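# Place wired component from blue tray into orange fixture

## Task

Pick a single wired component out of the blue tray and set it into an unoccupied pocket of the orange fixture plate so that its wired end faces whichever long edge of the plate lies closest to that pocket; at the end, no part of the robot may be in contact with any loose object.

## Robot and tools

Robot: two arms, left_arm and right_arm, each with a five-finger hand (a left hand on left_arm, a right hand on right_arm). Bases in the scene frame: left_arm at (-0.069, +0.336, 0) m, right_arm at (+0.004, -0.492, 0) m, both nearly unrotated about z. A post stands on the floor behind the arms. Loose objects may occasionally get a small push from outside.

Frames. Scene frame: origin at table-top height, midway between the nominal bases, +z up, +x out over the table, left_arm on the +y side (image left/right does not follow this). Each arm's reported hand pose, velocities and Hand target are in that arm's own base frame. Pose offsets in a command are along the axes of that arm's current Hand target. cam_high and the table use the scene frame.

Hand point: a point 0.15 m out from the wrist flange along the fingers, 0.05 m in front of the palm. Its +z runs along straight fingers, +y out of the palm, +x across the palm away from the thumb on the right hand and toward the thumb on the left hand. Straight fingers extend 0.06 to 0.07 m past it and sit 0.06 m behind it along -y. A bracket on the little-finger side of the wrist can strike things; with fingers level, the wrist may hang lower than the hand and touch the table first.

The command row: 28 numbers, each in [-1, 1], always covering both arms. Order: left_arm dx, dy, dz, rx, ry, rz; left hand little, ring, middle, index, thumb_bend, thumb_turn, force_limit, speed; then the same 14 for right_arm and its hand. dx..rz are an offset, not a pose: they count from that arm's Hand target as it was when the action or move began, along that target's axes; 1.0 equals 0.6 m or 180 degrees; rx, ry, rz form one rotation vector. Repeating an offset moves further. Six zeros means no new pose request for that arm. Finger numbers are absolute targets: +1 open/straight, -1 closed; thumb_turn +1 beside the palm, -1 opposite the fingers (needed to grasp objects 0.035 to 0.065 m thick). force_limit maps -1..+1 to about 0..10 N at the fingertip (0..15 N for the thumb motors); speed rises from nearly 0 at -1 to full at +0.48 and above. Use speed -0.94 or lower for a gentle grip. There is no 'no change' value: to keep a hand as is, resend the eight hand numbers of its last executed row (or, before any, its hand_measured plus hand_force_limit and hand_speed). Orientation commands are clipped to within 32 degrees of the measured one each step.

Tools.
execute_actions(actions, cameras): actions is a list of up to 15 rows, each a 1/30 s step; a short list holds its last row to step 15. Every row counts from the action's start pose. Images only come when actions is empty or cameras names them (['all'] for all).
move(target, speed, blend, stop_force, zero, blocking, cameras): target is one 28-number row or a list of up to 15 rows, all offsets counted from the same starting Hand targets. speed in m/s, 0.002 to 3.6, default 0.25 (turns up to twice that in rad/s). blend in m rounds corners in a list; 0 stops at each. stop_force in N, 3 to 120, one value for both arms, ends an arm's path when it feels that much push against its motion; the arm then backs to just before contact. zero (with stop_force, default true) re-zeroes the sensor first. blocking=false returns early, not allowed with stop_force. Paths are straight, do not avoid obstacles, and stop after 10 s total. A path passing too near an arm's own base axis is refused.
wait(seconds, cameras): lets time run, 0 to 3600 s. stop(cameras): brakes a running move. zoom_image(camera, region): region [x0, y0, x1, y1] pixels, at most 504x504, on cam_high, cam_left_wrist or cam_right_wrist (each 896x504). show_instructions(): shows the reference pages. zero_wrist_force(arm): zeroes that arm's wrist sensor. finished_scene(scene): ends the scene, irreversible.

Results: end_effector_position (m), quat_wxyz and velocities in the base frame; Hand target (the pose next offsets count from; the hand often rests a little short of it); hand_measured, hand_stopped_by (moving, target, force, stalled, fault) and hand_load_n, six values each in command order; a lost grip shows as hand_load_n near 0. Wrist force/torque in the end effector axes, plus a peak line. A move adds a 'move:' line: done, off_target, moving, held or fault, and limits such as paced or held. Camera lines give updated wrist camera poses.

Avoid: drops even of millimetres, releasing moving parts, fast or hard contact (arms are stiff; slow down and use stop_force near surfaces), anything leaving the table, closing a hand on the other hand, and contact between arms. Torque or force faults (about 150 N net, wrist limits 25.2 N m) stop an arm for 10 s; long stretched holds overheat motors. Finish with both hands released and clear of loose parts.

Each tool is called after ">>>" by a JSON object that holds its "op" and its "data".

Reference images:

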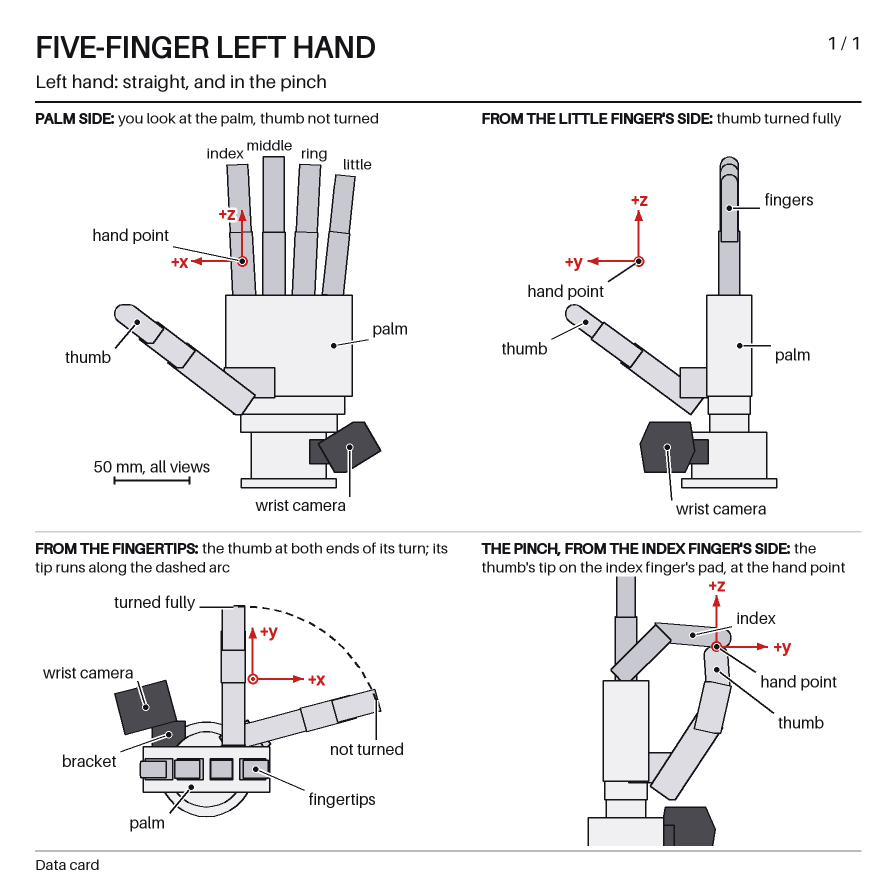

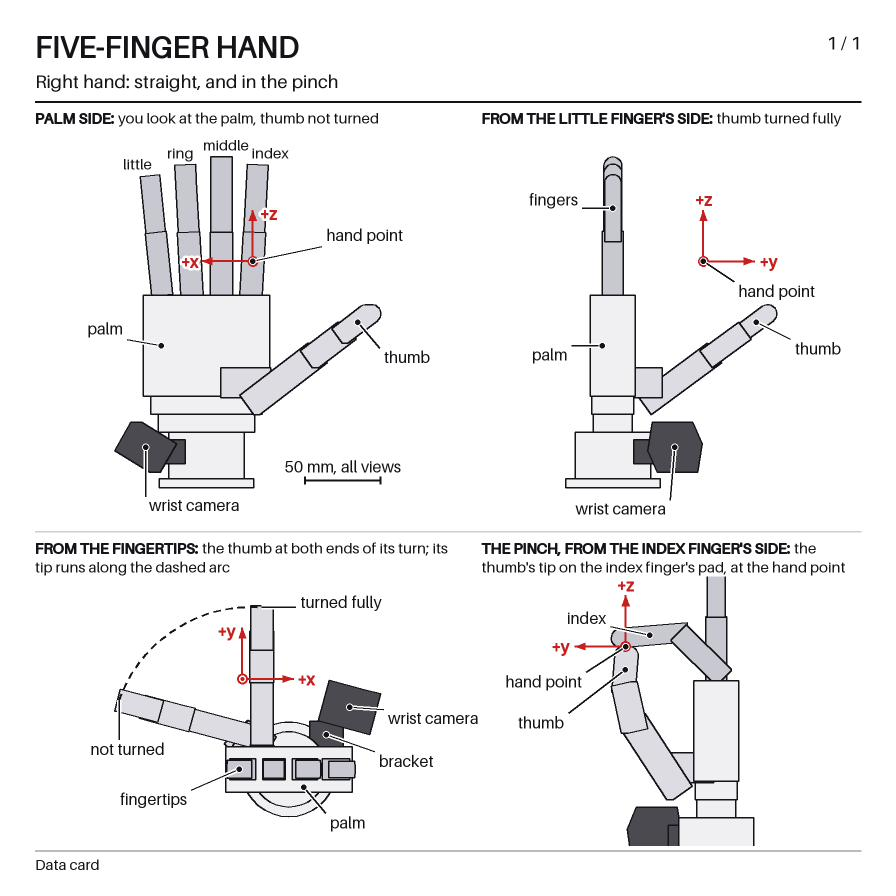

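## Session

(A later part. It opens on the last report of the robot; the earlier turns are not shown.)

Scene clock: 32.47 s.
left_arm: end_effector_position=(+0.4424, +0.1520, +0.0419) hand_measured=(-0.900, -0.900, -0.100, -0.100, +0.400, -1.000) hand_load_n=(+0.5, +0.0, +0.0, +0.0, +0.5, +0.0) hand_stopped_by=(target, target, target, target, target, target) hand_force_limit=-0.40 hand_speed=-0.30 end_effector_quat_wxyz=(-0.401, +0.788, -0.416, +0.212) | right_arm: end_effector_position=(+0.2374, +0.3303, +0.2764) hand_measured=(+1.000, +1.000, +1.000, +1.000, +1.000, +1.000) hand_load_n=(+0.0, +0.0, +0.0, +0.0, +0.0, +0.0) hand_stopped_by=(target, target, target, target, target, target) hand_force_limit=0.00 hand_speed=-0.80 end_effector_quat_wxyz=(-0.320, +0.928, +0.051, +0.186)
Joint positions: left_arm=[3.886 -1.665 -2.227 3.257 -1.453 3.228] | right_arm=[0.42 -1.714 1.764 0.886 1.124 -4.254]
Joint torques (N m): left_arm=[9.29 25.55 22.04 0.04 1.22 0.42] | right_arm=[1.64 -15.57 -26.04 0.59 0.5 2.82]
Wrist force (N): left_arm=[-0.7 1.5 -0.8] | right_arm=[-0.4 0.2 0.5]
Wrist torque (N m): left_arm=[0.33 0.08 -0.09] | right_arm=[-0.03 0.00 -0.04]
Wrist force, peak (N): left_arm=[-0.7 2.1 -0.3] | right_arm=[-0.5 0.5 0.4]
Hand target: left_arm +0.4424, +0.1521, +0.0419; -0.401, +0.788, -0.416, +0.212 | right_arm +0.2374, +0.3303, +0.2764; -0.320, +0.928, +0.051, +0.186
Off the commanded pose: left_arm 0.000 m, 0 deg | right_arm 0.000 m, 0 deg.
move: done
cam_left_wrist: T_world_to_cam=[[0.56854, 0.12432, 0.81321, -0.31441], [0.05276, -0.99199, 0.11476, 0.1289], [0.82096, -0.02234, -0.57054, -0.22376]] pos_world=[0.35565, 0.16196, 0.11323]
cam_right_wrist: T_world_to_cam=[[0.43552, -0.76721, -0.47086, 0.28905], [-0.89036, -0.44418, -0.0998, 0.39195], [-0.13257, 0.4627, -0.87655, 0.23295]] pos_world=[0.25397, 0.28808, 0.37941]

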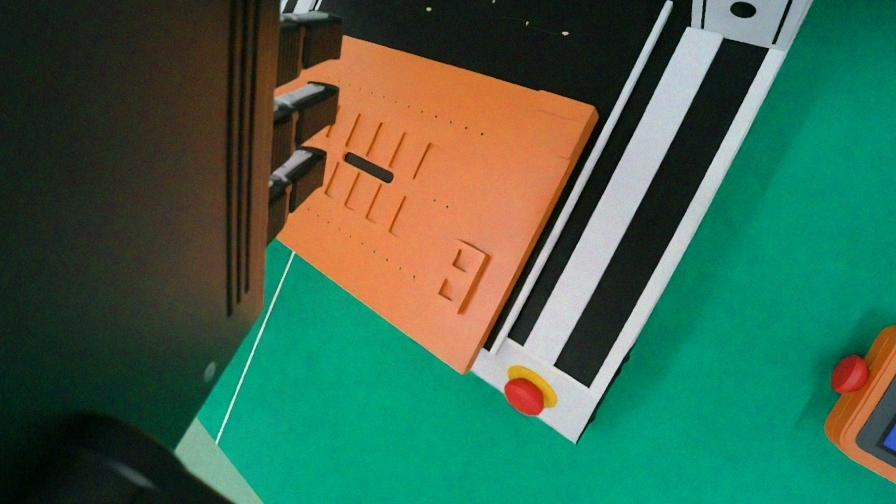

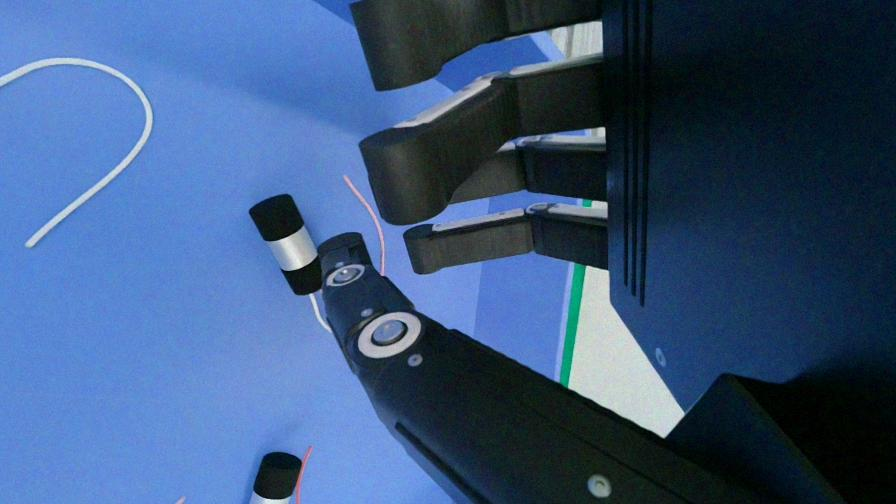

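>>> {"op": "move", "data": {"target": [0.0017,0.0275,0.0102,0,0,0,-0.9,-0.9,0.05,-0.05,0.5,-1,-0.4,-0.3,0,0,0,0,0,0,1,1,1,1,1,1,0,-0.8], "speed": 0.02, "stop_force": 5, "cameras": ["cam_left_wrist", "cam_right_wrist"]}}

Scene clock: 35.13 s.
left_arm: end_effector_position=(+0.4400, +0.1496, +0.0299) hand_measured=(-0.900, -0.900, +0.050, -0.050, +0.500, -1.000) hand_load_n=(+0.0, +0.0, +0.0, +0.0, -0.5, +0.0) hand_stopped_by=(target, target, target, target, target, target) hand_force_limit=-0.40 hand_speed=-0.30 end_effector_quat_wxyz=(-0.401, +0.788, -0.416, +0.212) | right_arm: end_effector_position=(+0.2374, +0.3303, +0.2764) hand_measured=(+1.000, +1.000, +1.000, +1.000, +1.000, +1.000) hand_load_n=(+0.0, +0.0, +0.0, +0.0, -0.5, +0.0) hand_stopped_by=(target, target, target, target, target, target) hand_force_limit=0.00 hand_speed=-0.80 end_effector_quat_wxyz=(-0.320, +0.928, +0.051, +0.186)
Joint positions: left_arm=[3.886 -1.683 -2.249 3.298 -1.453 3.228] | right_arm=[0.42 -1.714 1.764 0.886 1.124 -4.254]
Joint torques (N m): left_arm=[10.07 28.46 14.58 1.1 0.61 1.25] | right_arm=[1.53 -16.03 -25.7 0.32 0.49 2.92]
Wrist force (N): left_arm=[-0.6 -1.2 -4.8] | right_arm=[-0.2 0.5 0.5]
Wrist torque (N m): left_arm=[0.21 0.04 -0.06] | right_arm=[0.00 -0.03 -0.02]
Wrist force, peak (N): left_arm=[0.3 -8.7 -12.2] | right_arm=[-0.4 0.6 0.4]
Hand target: left_arm +0.4400, +0.1496, +0.0299; -0.401, +0.788, -0.416, +0.212 (not the last commanded pose) | right_arm +0.2374, +0.3303, +0.2764; -0.320, +0.928, +0.051, +0.186
Off the commanded pose: left_arm 0.005 m, 0 deg | right_arm 0.000 m, 0 deg.
move: contact (left_arm)
cam_left_wrist: T_world_to_cam=[[0.56842, 0.12424, 0.81331, -0.30291], [0.05278, -0.992, 0.11465, 0.12794], [0.82105, -0.02224, -0.57043, -0.22888]] pos_world=[0.35335, 0.15946, 0.10113]
cam_right_wrist: T_world_to_cam=[[0.43552, -0.76721, -0.47086, 0.28905], [-0.89036, -0.44418, -0.0998, 0.39195], [-0.13257, 0.4627, -0.87655, 0.23295]] pos_world=[0.25397, 0.28808, 0.37941]

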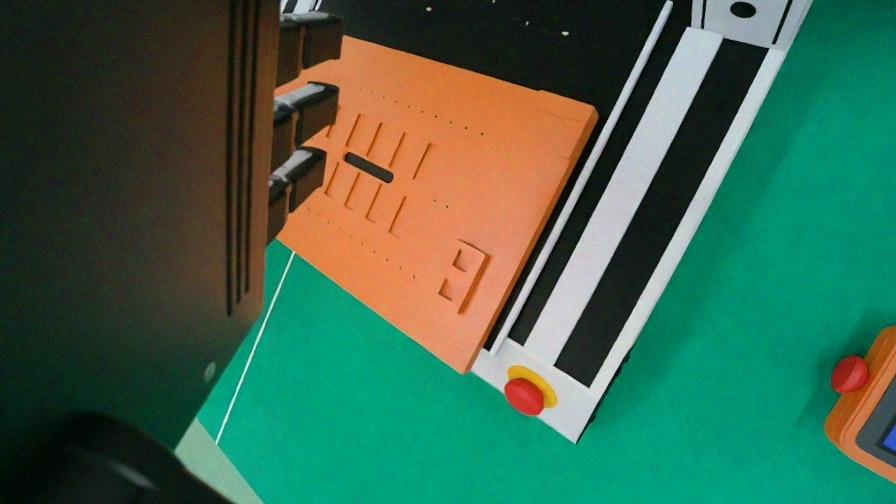

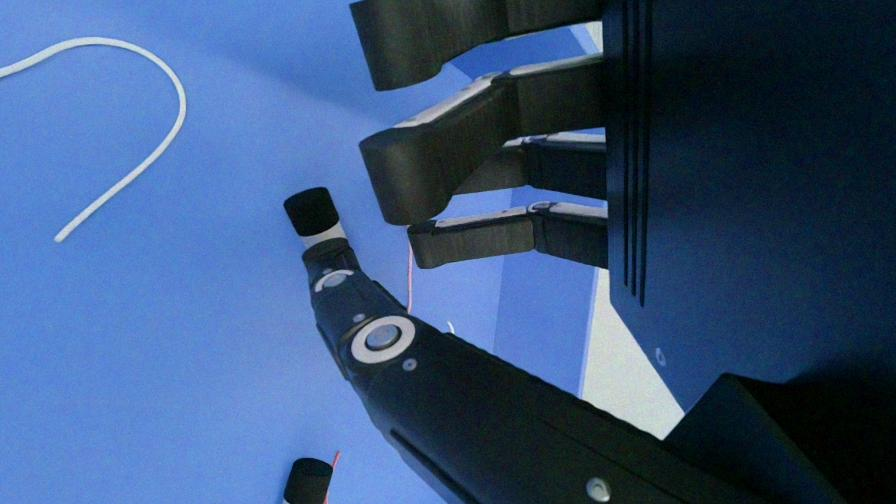

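>>> {"op": "zoom_image", "data": {"camera": "cam_right_wrist", "region": [260, 160, 520, 360]}}

Scaled by 1.938.

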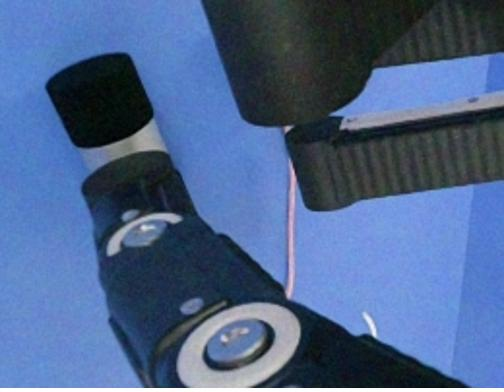

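>>> {"op": "move", "data": {"target": [0,0.0015,-0.0135,0,0,0,-0.9,-0.9,0.05,-0.05,0.5,-1,-0.4,-0.3,0,0,0,0,0,0,1,1,1,1,1,1,0,-0.8], "speed": 0.03, "cameras": ["cam_left_wrist", "cam_right_wrist"]}}

Scene clock: 36.70 s.
left_arm: end_effector_position=(+0.4341, +0.1456, +0.0339) hand_measured=(-0.900, -0.900, +0.050, -0.050, +0.500, -1.000) hand_load_n=(+0.0, +0.0, +0.0, +0.0, +0.0, +0.0) hand_stopped_by=(target, target, target, target, target, target) hand_force_limit=-0.40 hand_speed=-0.30 end_effector_quat_wxyz=(-0.401, +0.788, -0.416, +0.212) | right_arm: end_effector_position=(+0.2374, +0.3303, +0.2764) hand_measured=(+1.000, +1.000, +1.000, +1.000, +1.000, +1.000) hand_load_n=(+0.0, +0.0, +0.0, +0.0, +0.0, +0.0) hand_stopped_by=(target, target, target, target, target, target) hand_force_limit=0.00 hand_speed=-0.80 end_effector_quat_wxyz=(-0.320, +0.928, +0.051, +0.186)
Joint positions: left_arm=[3.89 -1.658 -2.263 3.286 -1.45 3.23] | right_arm=[0.42 -1.714 1.764 0.886 1.124 -4.254]
Joint torques (N m): left_arm=[-0.3 8.81 20.09 1.25 0.43 0.2] | right_arm=[1.63 -15.46 -25.67 0.19 0.5 2.84]
Wrist force (N): left_arm=[-0.8 1.5 -0.8] | right_arm=[-0.2 0.3 0.3]
Wrist torque (N m): left_arm=[0.32 0.11 -0.19] | right_arm=[-0.01 -0.02 -0.03]
Wrist force, peak (N): left_arm=[-0.5 -1.4 -4.9] | right_arm=[-0.4 0.5 0.5]
Hand target: left_arm +0.4342, +0.1456, +0.0339; -0.401, +0.788, -0.416, +0.212 | right_arm +0.2374, +0.3303, +0.2764; -0.320, +0.928, +0.051, +0.186
Off the commanded pose: left_arm 0.000 m, 0 deg | right_arm 0.000 m, 0 deg.
move: done
cam_left_wrist: T_world_to_cam=[[0.56848, 0.12424, 0.81326, -0.30241], [0.05279, -0.992, 0.11464, 0.12381], [0.821, -0.02224, -0.57049, -0.22177]] pos_world=[0.34745, 0.15546, 0.10523]
cam_right_wrist: T_world_to_cam=[[0.43552, -0.76721, -0.47086, 0.28905], [-0.89036, -0.44418, -0.0998, 0.39195], [-0.13257, 0.4627, -0.87655, 0.23295]] pos_world=[0.25397, 0.28808, 0.37941]

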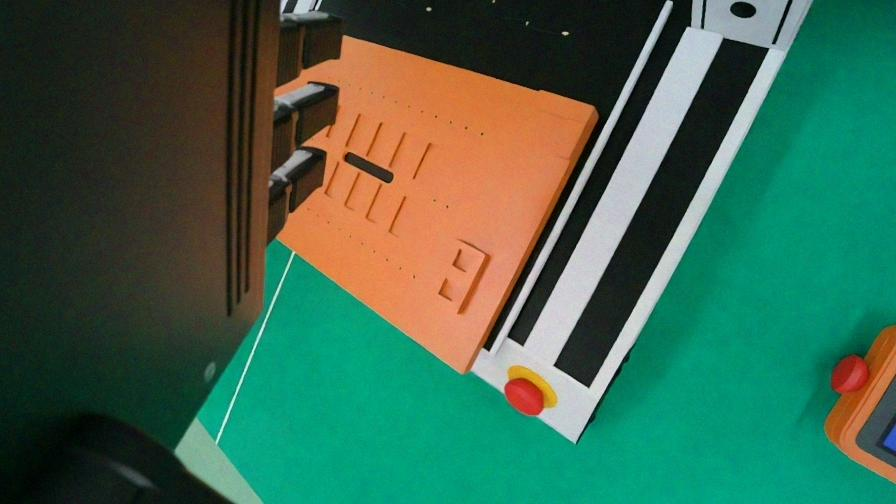

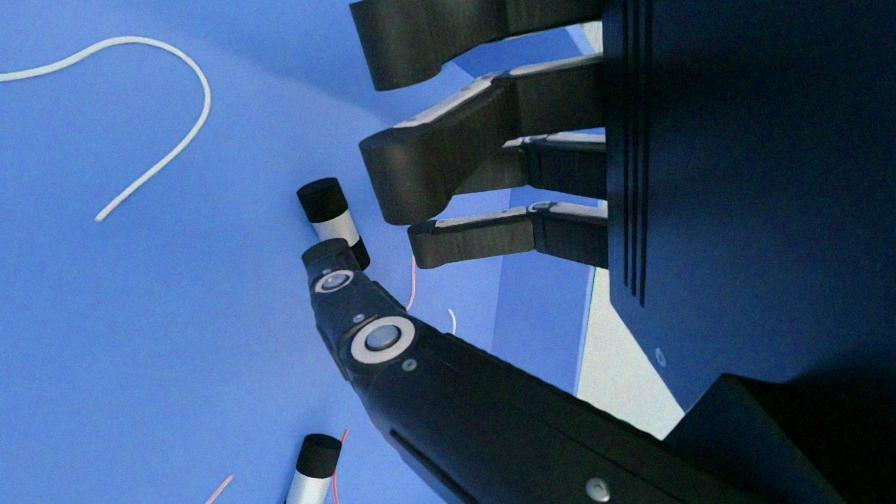

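>>> {"op": "move", "data": {"target": [0,0.01,0.00725,0,0,0,-0.9,-0.9,0.05,-0.05,0.5,-1,-0.4,-0.3,0,0,0,0,0,0,1,1,1,1,1,1,0,-0.8], "speed": 0.01, "stop_force": 4, "cameras": ["cam_left_wrist", "cam_right_wrist"]}}

Scene clock: 38.77 s.
left_arm: end_effector_position=(+0.4342, +0.1456, +0.0294) hand_measured=(-0.900, -0.900, +0.050, -0.050, +0.500, -1.000) hand_load_n=(+0.0, +0.5, -1.5, +0.0, +0.0, +0.0) hand_stopped_by=(target, target, target, target, target, target) hand_force_limit=-0.40 hand_speed=-0.30 end_effector_quat_wxyz=(-0.401, +0.788, -0.416, +0.212) | right_arm: end_effector_position=(+0.2374, +0.3303, +0.2764) hand_measured=(+1.000, +1.000, +1.000, +1.000, +1.000, +1.000) hand_load_n=(+0.0, -0.5, +0.0, +0.0, +0.0, +0.0) hand_stopped_by=(target, target, target, target, target, target) hand_force_limit=0.00 hand_speed=-0.80 end_effector_quat_wxyz=(-0.320, +0.928, +0.051, +0.186)
Joint positions: left_arm=[3.89 -1.668 -2.268 3.302 -1.45 3.23] | right_arm=[0.42 -1.714 1.764 0.886 1.124 -4.254]
Joint torques (N m): left_arm=[-9.21 29.63 20.05 0.35 -1.82 -1.29] | right_arm=[1.54 -14.93 -25.24 0.03 0.34 2.83]
Wrist force (N): left_arm=[-0.4 -1.5 -3.0] | right_arm=[-0.2 0.4 0.4]
Wrist torque (N m): left_arm=[0.28 0.02 -0.11] | right_arm=[-0.01 -0.02 -0.02]
Wrist force, peak (N): left_arm=[-0.4 -5.9 -5.3] | right_arm=[-0.4 0.6 0.5]
Hand target: left_arm +0.4342, +0.1456, +0.0294; -0.401, +0.788, -0.416, +0.212 (not the last commanded pose) | right_arm +0.2374, +0.3303, +0.2764; -0.320, +0.928, +0.051, +0.186
Off the commanded pose: left_arm 0.003 m, 0 deg | right_arm 0.000 m, 0 deg.
move: contact (left_arm)
cam_left_wrist: T_world_to_cam=[[0.56841, 0.12424, 0.81331, -0.29866], [0.05286, -0.99201, 0.11459, 0.12442], [0.82105, -0.02214, -0.57043, -0.22443]] pos_world=[0.34745, 0.15556, 0.10063]
cam_right_wrist: T_world_to_cam=[[0.43552, -0.76721, -0.47086, 0.28905], [-0.89036, -0.44418, -0.0998, 0.39195], [-0.13257, 0.4627, -0.87655, 0.23295]] pos_world=[0.25397, 0.28808, 0.37941]

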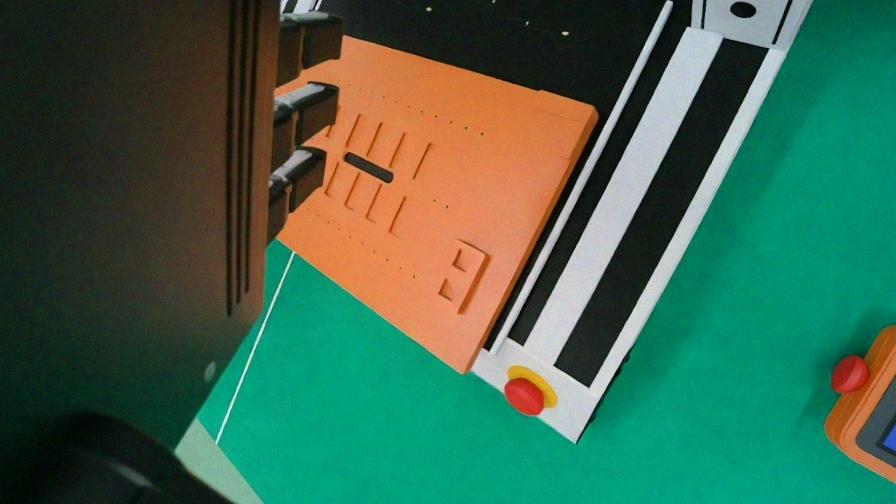

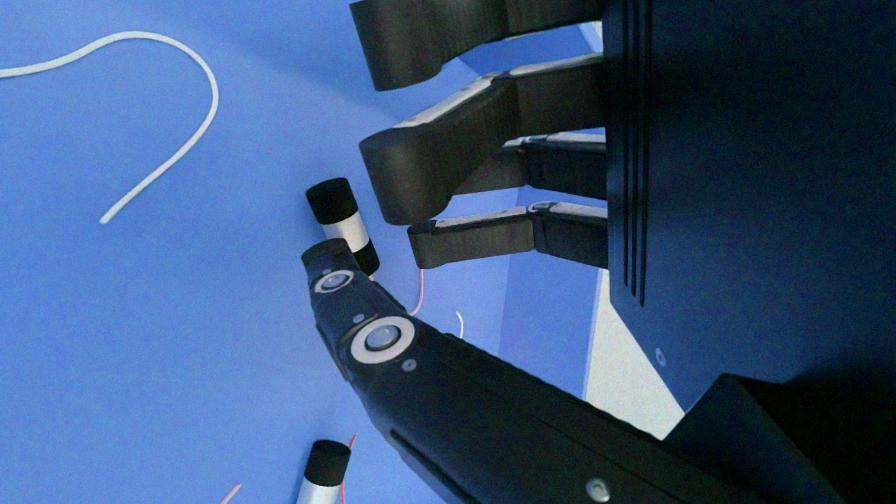

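>>> {"op": "move", "data": {"target": [0,0,0,0,0,0,-0.9,-0.9,-0.12,-0.17,0.5,-1,-0.7,-0.9,0,0,0,0,0,0,1,1,1,1,1,1,0,-0.8], "speed": 0.01, "cameras": ["cam_left_wrist", "cam_right_wrist"]}}

>>> {"op": "zoom_image", "data": {"camera": "cam_right_wrist", "region": [260, 140, 520, 360]}}

Scene clock: 40.10 s.
left_arm: end_effector_position=(+0.4342, +0.1456, +0.0294) hand_measured=(-0.900, -0.900, -0.120, -0.170, +0.500, -1.000) hand_load_n=(+0.0, +0.0, +0.0, +0.0, -0.5, +0.0) hand_stopped_by=(target, target, target, target, target, target) hand_force_limit=-0.70 hand_speed=-0.90 end_effector_quat_wxyz=(-0.401, +0.788, -0.416, +0.212) | right_arm: end_effector_position=(+0.2374, +0.3303, +0.2764) hand_measured=(+1.000, +1.000, +1.000, +1.000, +1.000, +1.000) hand_load_n=(+0.0, +0.0, +0.0, +0.0, +0.0, +0.0) hand_stopped_by=(target, target, target, target, target, target) hand_force_limit=0.00 hand_speed=-0.80 end_effector_quat_wxyz=(-0.320, +0.928, +0.051, +0.186)
Joint positions: left_arm=[3.89 -1.668 -2.268 3.302 -1.45 3.23] | right_arm=[0.42 -1.714 1.764 0.886 1.124 -4.254]
Joint torques (N m): left_arm=[-9.78 29.36 18.33 0.26 -1.85 -1.46] | right_arm=[1.37 -14.73 -25.88 -0.15 0.45 2.84]
Wrist force (N): left_arm=[-0.9 1.7 -0.7] | right_arm=[-0.3 0.4 0.5]
Wrist torque (N m): left_arm=[0.35 0.13 -0.21] | right_arm=[0.00 -0.01 -0.03]
Wrist force, peak (N): left_arm=[-0.5 -1.6 -3.3] | right_arm=[-0.3 0.4 0.6]
Hand target: left_arm +0.4342, +0.1456, +0.0294; -0.401, +0.788, -0.416, +0.212 | right_arm +0.2374, +0.3303, +0.2764; -0.320, +0.928, +0.051, +0.186
Off the commanded pose: left_arm 0.000 m, 0 deg | right_arm 0.000 m, 0 deg.
move: done
cam_left_wrist: T_world_to_cam=[[0.56841, 0.12424, 0.81331, -0.29866], [0.05286, -0.99201, 0.11459, 0.12442], [0.82105, -0.02214, -0.57043, -0.22443]] pos_world=[0.34745, 0.15556, 0.10063]
cam_right_wrist: T_world_to_cam=[[0.43552, -0.76721, -0.47086, 0.28905], [-0.89036, -0.44418, -0.0998, 0.39195], [-0.13257, 0.4627, -0.87655, 0.23295]] pos_world=[0.25397, 0.28808, 0.37941]

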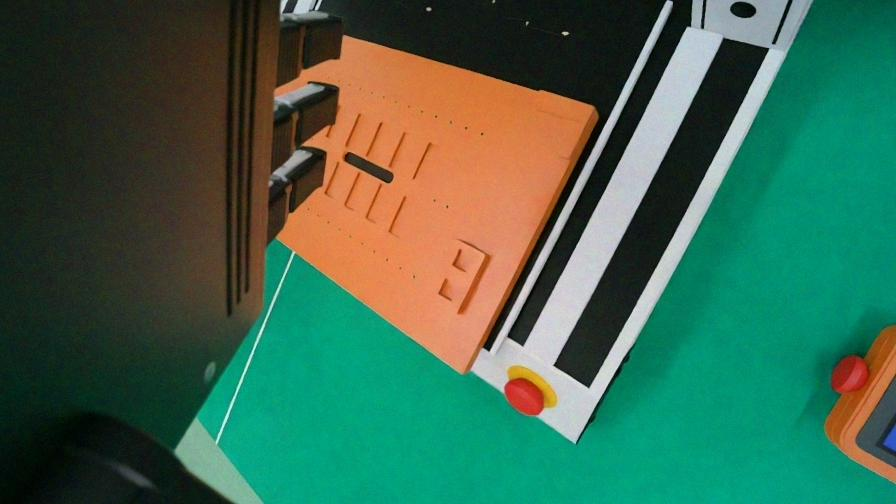

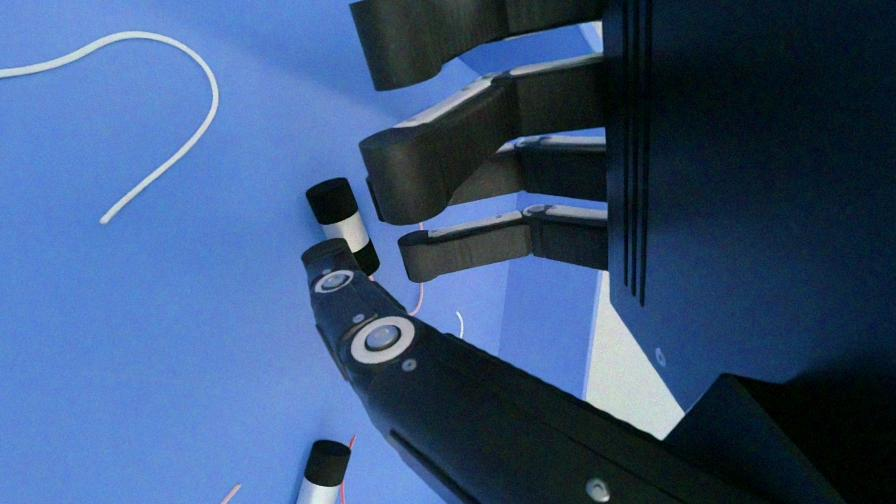

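Scaled by 1.938.

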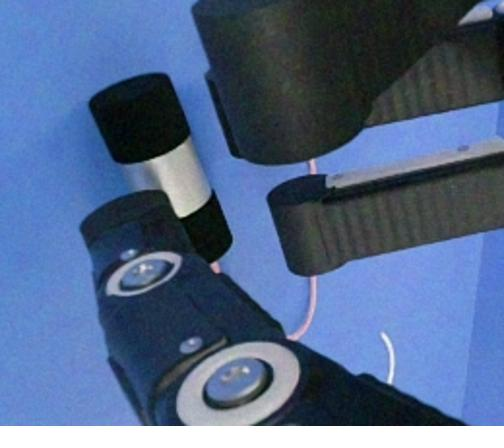

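>>> {"op": "move", "data": {"target": [-0.0058,0.0033,-0.0017,0,0,0,-0.9,-0.9,-0.17,-0.2,0.45,-1,-0.7,-0.9,0,0,0,0,0,0,1,1,1,1,1,1,0,-0.8], "speed": 0.01, "cameras": ["cam_left_wrist", "cam_right_wrist"]}}

>>> {"op": "zoom_image", "data": {"camera": "cam_right_wrist", "region": [260, 140, 520, 360]}}

Scene clock: 41.20 s.
left_arm: end_effector_position=(+0.4305, +0.1474, +0.0283) hand_measured=(-0.900, -0.900, -0.170, -0.200, +0.450, -1.000) hand_load_n=(+0.0, +0.0, +0.0, +0.0, +0.0, +0.0) hand_stopped_by=(target, target, target, target, target, target) hand_force_limit=-0.70 hand_speed=-0.90 end_effector_quat_wxyz=(-0.401, +0.788, -0.416, +0.212) | right_arm: end_effector_position=(+0.2374, +0.3303, +0.2764) hand_measured=(+1.000, +1.000, +1.000, +1.000, +1.000, +1.000) hand_load_n=(+0.0, +0.0, +0.0, +0.0, +0.0, +0.0) hand_stopped_by=(target, target, target, target, target, target) hand_force_limit=0.00 hand_speed=-0.80 end_effector_quat_wxyz=(-0.320, +0.928, +0.051, +0.186)
Joint positions: left_arm=[3.905 -1.663 -2.278 3.305 -1.438 3.239] | right_arm=[0.42 -1.714 1.764 0.886 1.124 -4.254]
Joint torques (N m): left_arm=[-9.28 21.35 18.57 0.24 -1.54 -1.55] | right_arm=[1.55 -14.59 -25.95 -0.09 0.39 2.84]
Wrist force (N): left_arm=[-0.9 1.7 -0.8] | right_arm=[-0.3 0.2 0.3]
Wrist torque (N m): left_arm=[0.35 0.13 -0.21] | right_arm=[-0.03 -0.01 -0.04]
Wrist force, peak (N): left_arm=[-1.1 1.9 -0.7] | right_arm=[-0.4 0.5 0.5]
Hand target: left_arm +0.4306, +0.1474, +0.0284; -0.401, +0.788, -0.416, +0.212 | right_arm +0.2374, +0.3303, +0.2764; -0.320, +0.928, +0.051, +0.186
Off the commanded pose: left_arm 0.000 m, 0 deg | right_arm 0.000 m, 0 deg.
move: done
cam_left_wrist: T_world_to_cam=[[0.56842, 0.12416, 0.81332, -0.29601], [0.05273, -0.99201, 0.11458, 0.12645], [0.82105, -0.02224, -0.57043, -0.22199]] pos_world=[0.34385, 0.15726, 0.09963]
cam_right_wrist: T_world_to_cam=[[0.43552, -0.76721, -0.47086, 0.28905], [-0.89036, -0.44418, -0.0998, 0.39195], [-0.13257, 0.4627, -0.87655, 0.23295]] pos_world=[0.25397, 0.28808, 0.37941]

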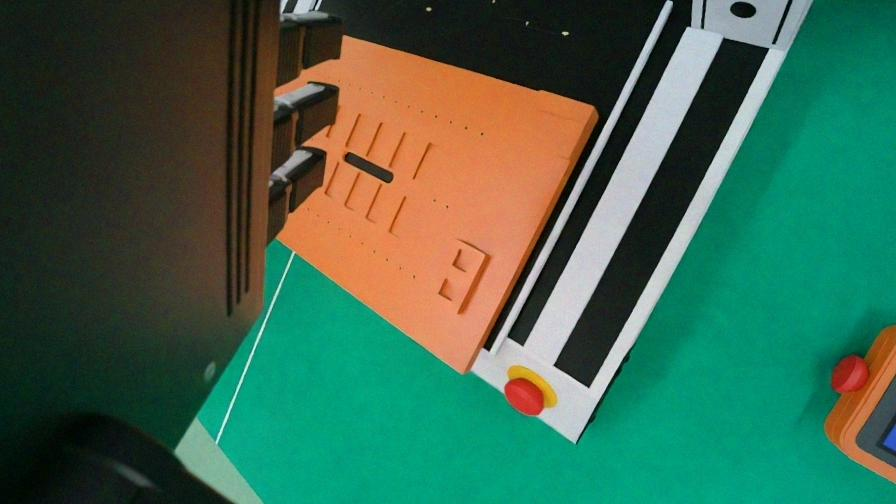

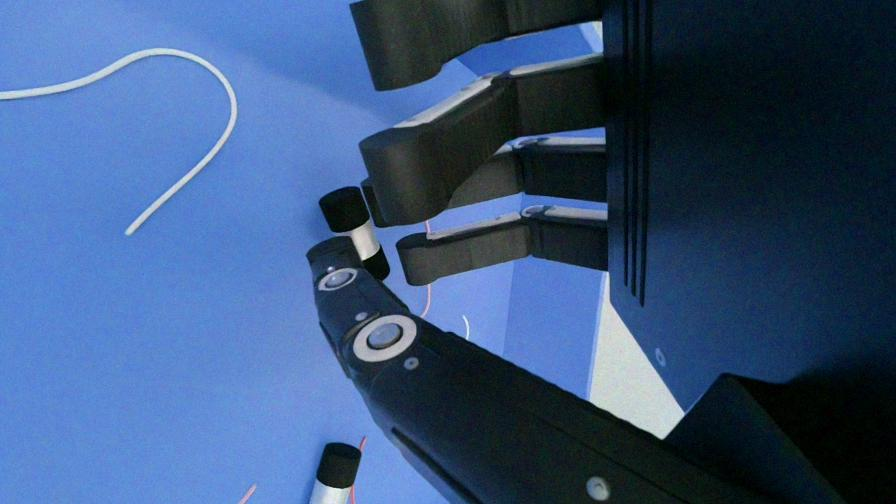

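Scaled by 1.938.

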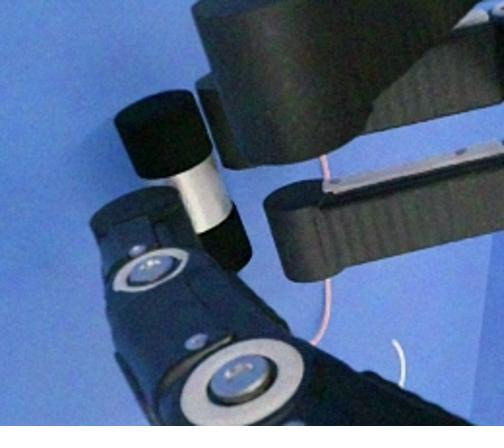

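>>> {"op": "move", "data": {"target": [0,0.0014,0.001,0,0,0,-0.9,-0.9,-0.3,-0.33,0.45,-1,-0.75,-0.94,0,0,0,0,0,0,1,1,1,1,1,1,0,-0.8], "speed": 0.01, "cameras": ["cam_left_wrist", "cam_right_wrist"]}}

>>> {"op": "zoom_image", "data": {"camera": "cam_right_wrist", "region": [260, 140, 520, 360]}}

Scene clock: 42.50 s.
left_arm: end_effector_position=(+0.4306, +0.1474, +0.0273) hand_measured=(-0.900, -0.900, -0.300, -0.330, +0.450, -1.000) hand_load_n=(+0.0, +0.0, +1.0, +0.0, +1.0, +0.5) hand_stopped_by=(target, target, target, target, target, target) hand_force_limit=-0.75 hand_speed=-0.94 end_effector_quat_wxyz=(-0.401, +0.788, -0.416, +0.212) | right_arm: end_effector_position=(+0.2374, +0.3303, +0.2764) hand_measured=(+1.000, +1.000, +1.000, +1.000, +1.000, +1.000) hand_load_n=(+0.0, +0.0, +0.0, +0.0, +0.0, +0.0) hand_stopped_by=(target, target, target, target, target, target) hand_force_limit=0.00 hand_speed=-0.80 end_effector_quat_wxyz=(-0.320, +0.928, +0.051, +0.186)
Joint positions: left_arm=[3.905 -1.666 -2.279 3.309 -1.438 3.239] | right_arm=[0.42 -1.714 1.764 0.886 1.124 -4.254]
Joint torques (N m): left_arm=[-9.19 29.98 6.69 -1.58 -1.6 -1.45] | right_arm=[1.71 -13.92 -25.56 -0.12 0.46 2.86]
Wrist force (N): left_arm=[-1.0 1.6 -0.8] | right_arm=[-0.2 0.3 0.3]
Wrist torque (N m): left_arm=[0.35 0.13 -0.21] | right_arm=[-0.02 -0.02 -0.03]
Wrist force, peak (N): left_arm=[-1.2 1.7 -0.8] | right_arm=[-0.4 0.5 0.4]
Hand target: left_arm +0.4306, +0.1474, +0.0273; -0.401, +0.788, -0.416, +0.212 | right_arm +0.2374, +0.3303, +0.2764; -0.320, +0.928, +0.051, +0.186
Off the commanded pose: left_arm 0.000 m, 0 deg | right_arm 0.000 m, 0 deg.
move: done
cam_left_wrist: T_world_to_cam=[[0.56841, 0.12424, 0.81331, -0.2952], [0.05286, -0.99201, 0.11459, 0.12652], [0.82105, -0.02214, -0.57043, -0.22257]] pos_world=[0.34385, 0.15726, 0.09863]
cam_right_wrist: T_world_to_cam=[[0.43552, -0.76721, -0.47086, 0.28905], [-0.89036, -0.44418, -0.0998, 0.39195], [-0.13257, 0.4627, -0.87655, 0.23295]] pos_world=[0.25397, 0.28808, 0.37941]

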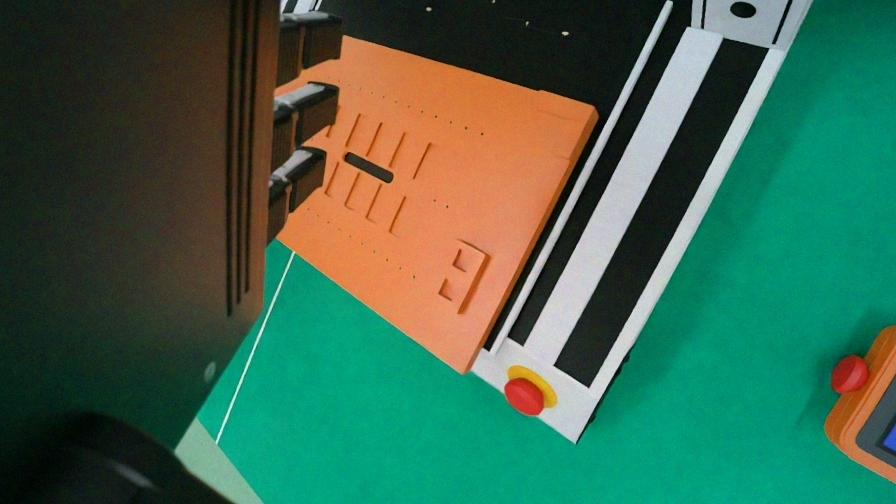

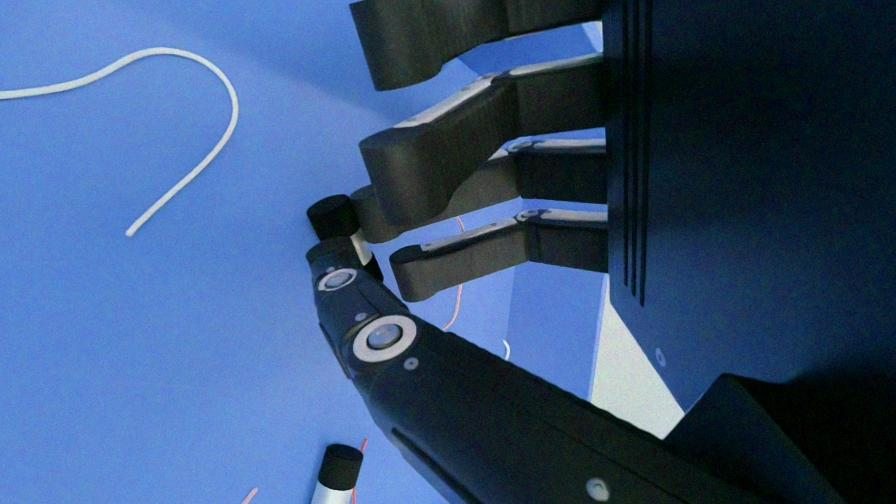

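Scaled by 1.938.

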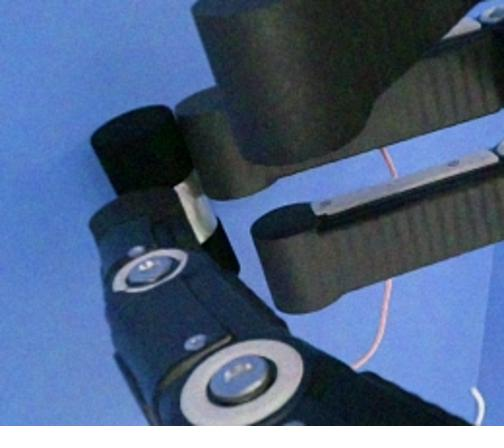

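>>> {"op": "move", "data": {"target": [0,0,0,0,0,0,-0.9,-0.9,-0.31,-0.5,0.45,-1,-0.7,-0.94,0,0,0,0,0,0,1,1,1,1,1,1,0,-0.8], "speed": 0.01, "cameras": ["cam_right_wrist"]}}

>>> {"op": "zoom_image", "data": {"camera": "cam_right_wrist", "region": [260, 140, 520, 360]}}

Scene clock: 43.97 s.
left_arm: end_effector_position=(+0.4306, +0.1474, +0.0273) hand_measured=(-0.900, -0.900, -0.310, -0.500, +0.450, -1.000) hand_load_n=(+0.0, +0.0, +1.0, +0.5, +1.5, +0.0) hand_stopped_by=(target, target, target, target, target, target) hand_force_limit=-0.70 hand_speed=-0.94 end_effector_quat_wxyz=(-0.401, +0.788, -0.416, +0.212) | right_arm: end_effector_position=(+0.2374, +0.3303, +0.2764) hand_measured=(+1.000, +1.000, +1.000, +1.000, +1.000, +1.000) hand_load_n=(+0.0, +0.0, +0.0, +0.0, +0.0, +0.0) hand_stopped_by=(target, target, target, target, target, target) hand_force_limit=0.00 hand_speed=-0.80 end_effector_quat_wxyz=(-0.320, +0.928, +0.051, +0.186)
Joint positions: left_arm=[3.905 -1.666 -2.279 3.309 -1.438 3.239] | right_arm=[0.42 -1.714 1.764 0.886 1.124 -4.254]
Joint torques (N m): left_arm=[-9.32 31.22 8.06 -1.53 -2.08 -1.62] | right_arm=[1.47 -13.84 -25.56 -0.1 0.46 2.9]
Wrist force (N): left_arm=[-0.9 1.5 -0.8] | right_arm=[-0.3 0.4 0.2]
Wrist torque (N m): left_arm=[0.34 0.14 -0.21] | right_arm=[0.02 0.00 -0.03]
Wrist force, peak (N): left_arm=[-1.0 1.7 -0.9] | right_arm=[-0.5 0.5 0.5]
Hand target: left_arm +0.4306, +0.1474, +0.0273; -0.401, +0.788, -0.416, +0.212 | right_arm +0.2374, +0.3303, +0.2764; -0.320, +0.928, +0.051, +0.186
Off the commanded pose: left_arm 0.000 m, 0 deg | right_arm 0.000 m, 0 deg.
move: done
cam_right_wrist: T_world_to_cam=[[0.43552, -0.76721, -0.47086, 0.28905], [-0.89036, -0.44418, -0.0998, 0.39195], [-0.13257, 0.4627, -0.87655, 0.23295]] pos_world=[0.25397, 0.28808, 0.37941]

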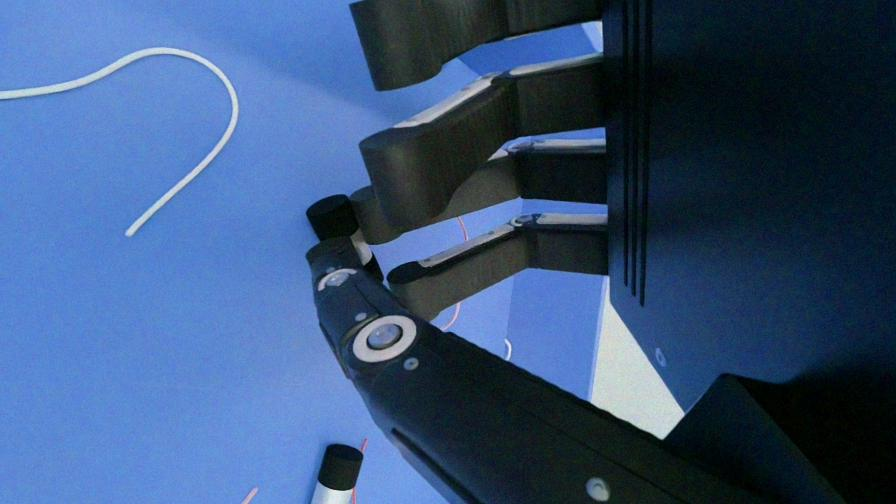

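Scaled by 1.938.

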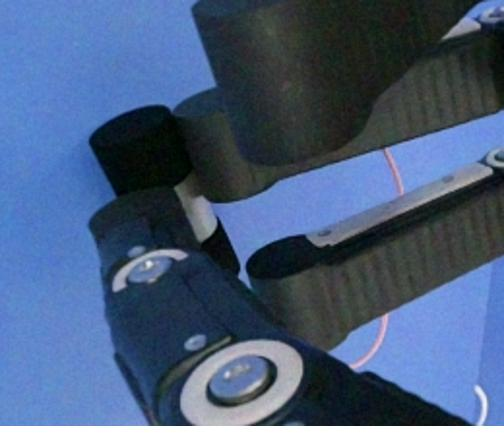

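>>> {"op": "move", "data": {"target": [0,0,0,0,0,0,-0.9,-0.9,-0.22,-0.2,0.45,-1,-0.7,-0.7,0,0,0,0,0,0,1,1,1,1,1,1,0,-0.8], "speed": 0.01, "cameras": ["cam_right_wrist"]}}

>>> {"op": "move", "data": {"target": [0,0.0067,0.0049,0,0,0,-0.9,-0.9,-0.22,-0.2,0.45,-1,-0.7,-0.7,0,0,0,0,0,0,1,1,1,1,1,1,0,-0.8], "speed": 0.005, "stop_force": 3, "cameras": ["cam_right_wrist"]}}

>>> {"op": "zoom_image", "data": {"camera": "cam_right_wrist", "region": [260, 140, 520, 360]}}

Scene clock: 45.30 s.
left_arm: end_effector_position=(+0.4306, +0.1474, +0.0273) hand_measured=(-0.900, -0.900, -0.220, -0.200, +0.450, -1.000) hand_load_n=(+0.0, +0.0, +0.0, +0.0, +0.0, +0.5) hand_stopped_by=(target, target, target, target, target, target) hand_force_limit=-0.70 hand_speed=-0.70 end_effector_quat_wxyz=(-0.401, +0.788, -0.416, +0.212) | right_arm: end_effector_position=(+0.2374, +0.3303, +0.2764) hand_measured=(+1.000, +1.000, +1.000, +1.000, +1.000, +1.000) hand_load_n=(+0.0, +0.0, +0.0, +0.0, +0.0, +0.0) hand_stopped_by=(target, target, target, target, target, target) hand_force_limit=0.00 hand_speed=-0.80 end_effector_quat_wxyz=(-0.320, +0.928, +0.051, +0.186)
Joint positions: left_arm=[3.905 -1.666 -2.279 3.309 -1.438 3.239] | right_arm=[0.42 -1.714 1.764 0.886 1.124 -4.254]
Joint torques (N m): left_arm=[-9.15 24.73 8.48 -1.26 -1.46 -1.55] | right_arm=[1.49 -13.95 -25.52 -0.09 0.38 2.86]
Wrist force (N): left_arm=[-0.8 1.6 -0.9] | right_arm=[-0.2 0.3 0.5]
Wrist torque (N m): left_arm=[0.34 0.10 -0.20] | right_arm=[-0.02 -0.03 -0.03]
Wrist force, peak (N): left_arm=[-1.8 -2.9 -1.7] | right_arm=[-0.5 0.4 0.4]
Hand target: left_arm +0.4306, +0.1474, +0.0273; -0.401, +0.788, -0.416, +0.212 | right_arm +0.2374, +0.3303, +0.2764; -0.320, +0.928, +0.051, +0.186
Off the commanded pose: left_arm 0.000 m, 0 deg | right_arm 0.000 m, 0 deg.
move: done
cam_right_wrist: T_world_to_cam=[[0.43552, -0.76721, -0.47086, 0.28905], [-0.89036, -0.44418, -0.0998, 0.39195], [-0.13257, 0.4627, -0.87655, 0.23295]] pos_world=[0.25397, 0.28808, 0.37941]

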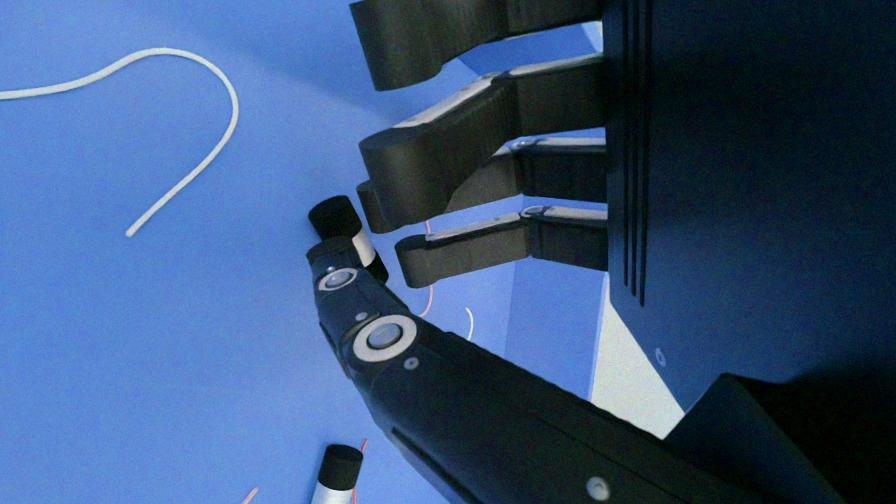

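Scene clock: 46.57 s.
left_arm: end_effector_position=(+0.4306, +0.1474, +0.0263) hand_measured=(-0.900, -0.900, -0.220, -0.200, +0.450, -1.000) hand_load_n=(+0.0, +0.0, +0.0, +0.0, +0.0, +0.0) hand_stopped_by=(target, target, target, target, target, target) hand_force_limit=-0.70 hand_speed=-0.70 end_effector_quat_wxyz=(-0.401, +0.788, -0.416, +0.212) | right_arm: end_effector_position=(+0.2374, +0.3303, +0.2764) hand_measured=(+1.000, +1.000, +1.000, +1.000, +1.000, +1.000) hand_load_n=(+0.0, +0.0, +0.0, +0.0, +0.0, +0.0) hand_stopped_by=(target, target, target, target, target, target) hand_force_limit=0.00 hand_speed=-0.80 end_effector_quat_wxyz=(-0.320, +0.928, +0.051, +0.186)
Joint positions: left_arm=[3.905 -1.668 -2.28 3.312 -1.438 3.239] | right_arm=[0.42 -1.714 1.764 0.886 1.124 -4.254]
Joint torques (N m): left_arm=[-8.76 29.63 21.23 -1.3 -1.44 -1.55] | right_arm=[1.2 -13.8 -25.21 -0.07 0.45 2.93]
Wrist force (N): left_arm=[-0.3 0.3 -4.2] | right_arm=[-0.3 0.4 0.2]
Wrist torque (N m): left_arm=[0.30 -0.02 -0.16] | right_arm=[0.01 -0.01 -0.03]
Wrist force, peak (N): left_arm=[-0.4 -0.1 -4.9] | right_arm=[-0.5 0.4 0.4]
Hand target: left_arm +0.4306, +0.1474, +0.0263; -0.401, +0.788, -0.416, +0.212 (not the last commanded pose) | right_arm +0.2374, +0.3303, +0.2764; -0.320, +0.928, +0.051, +0.186
Off the commanded pose: left_arm 0.004 m, 0 deg | right_arm 0.000 m, 0 deg.
move: contact (left_arm)
cam_right_wrist: T_world_to_cam=[[0.43552, -0.76721, -0.47086, 0.28905], [-0.89036, -0.44418, -0.0998, 0.39195], [-0.13257, 0.4627, -0.87655, 0.23295]] pos_world=[0.25397, 0.28808, 0.37941]

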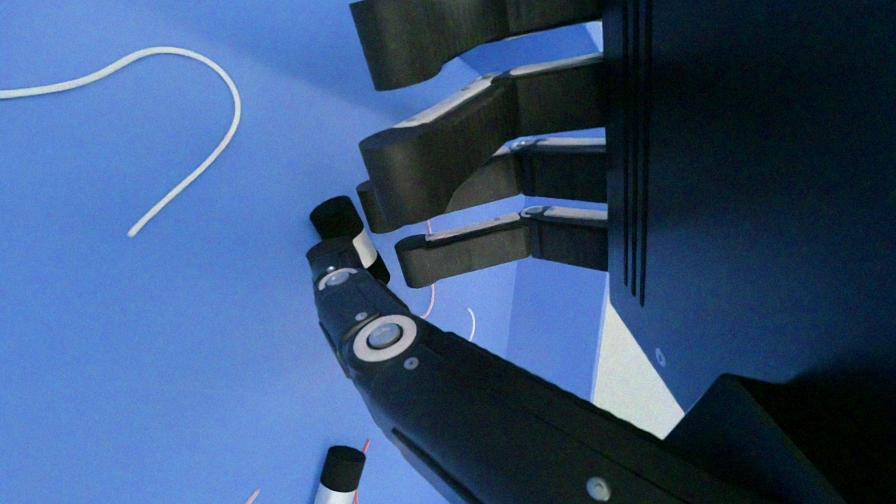

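Scaled by 1.938.

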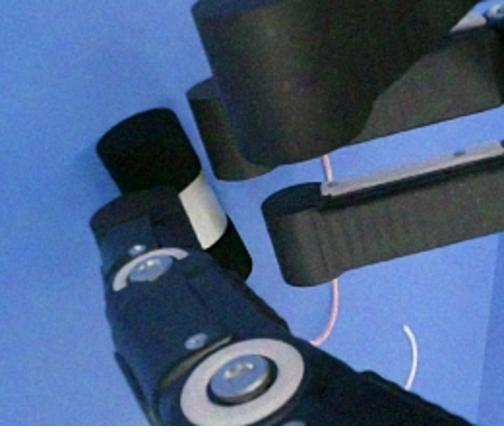

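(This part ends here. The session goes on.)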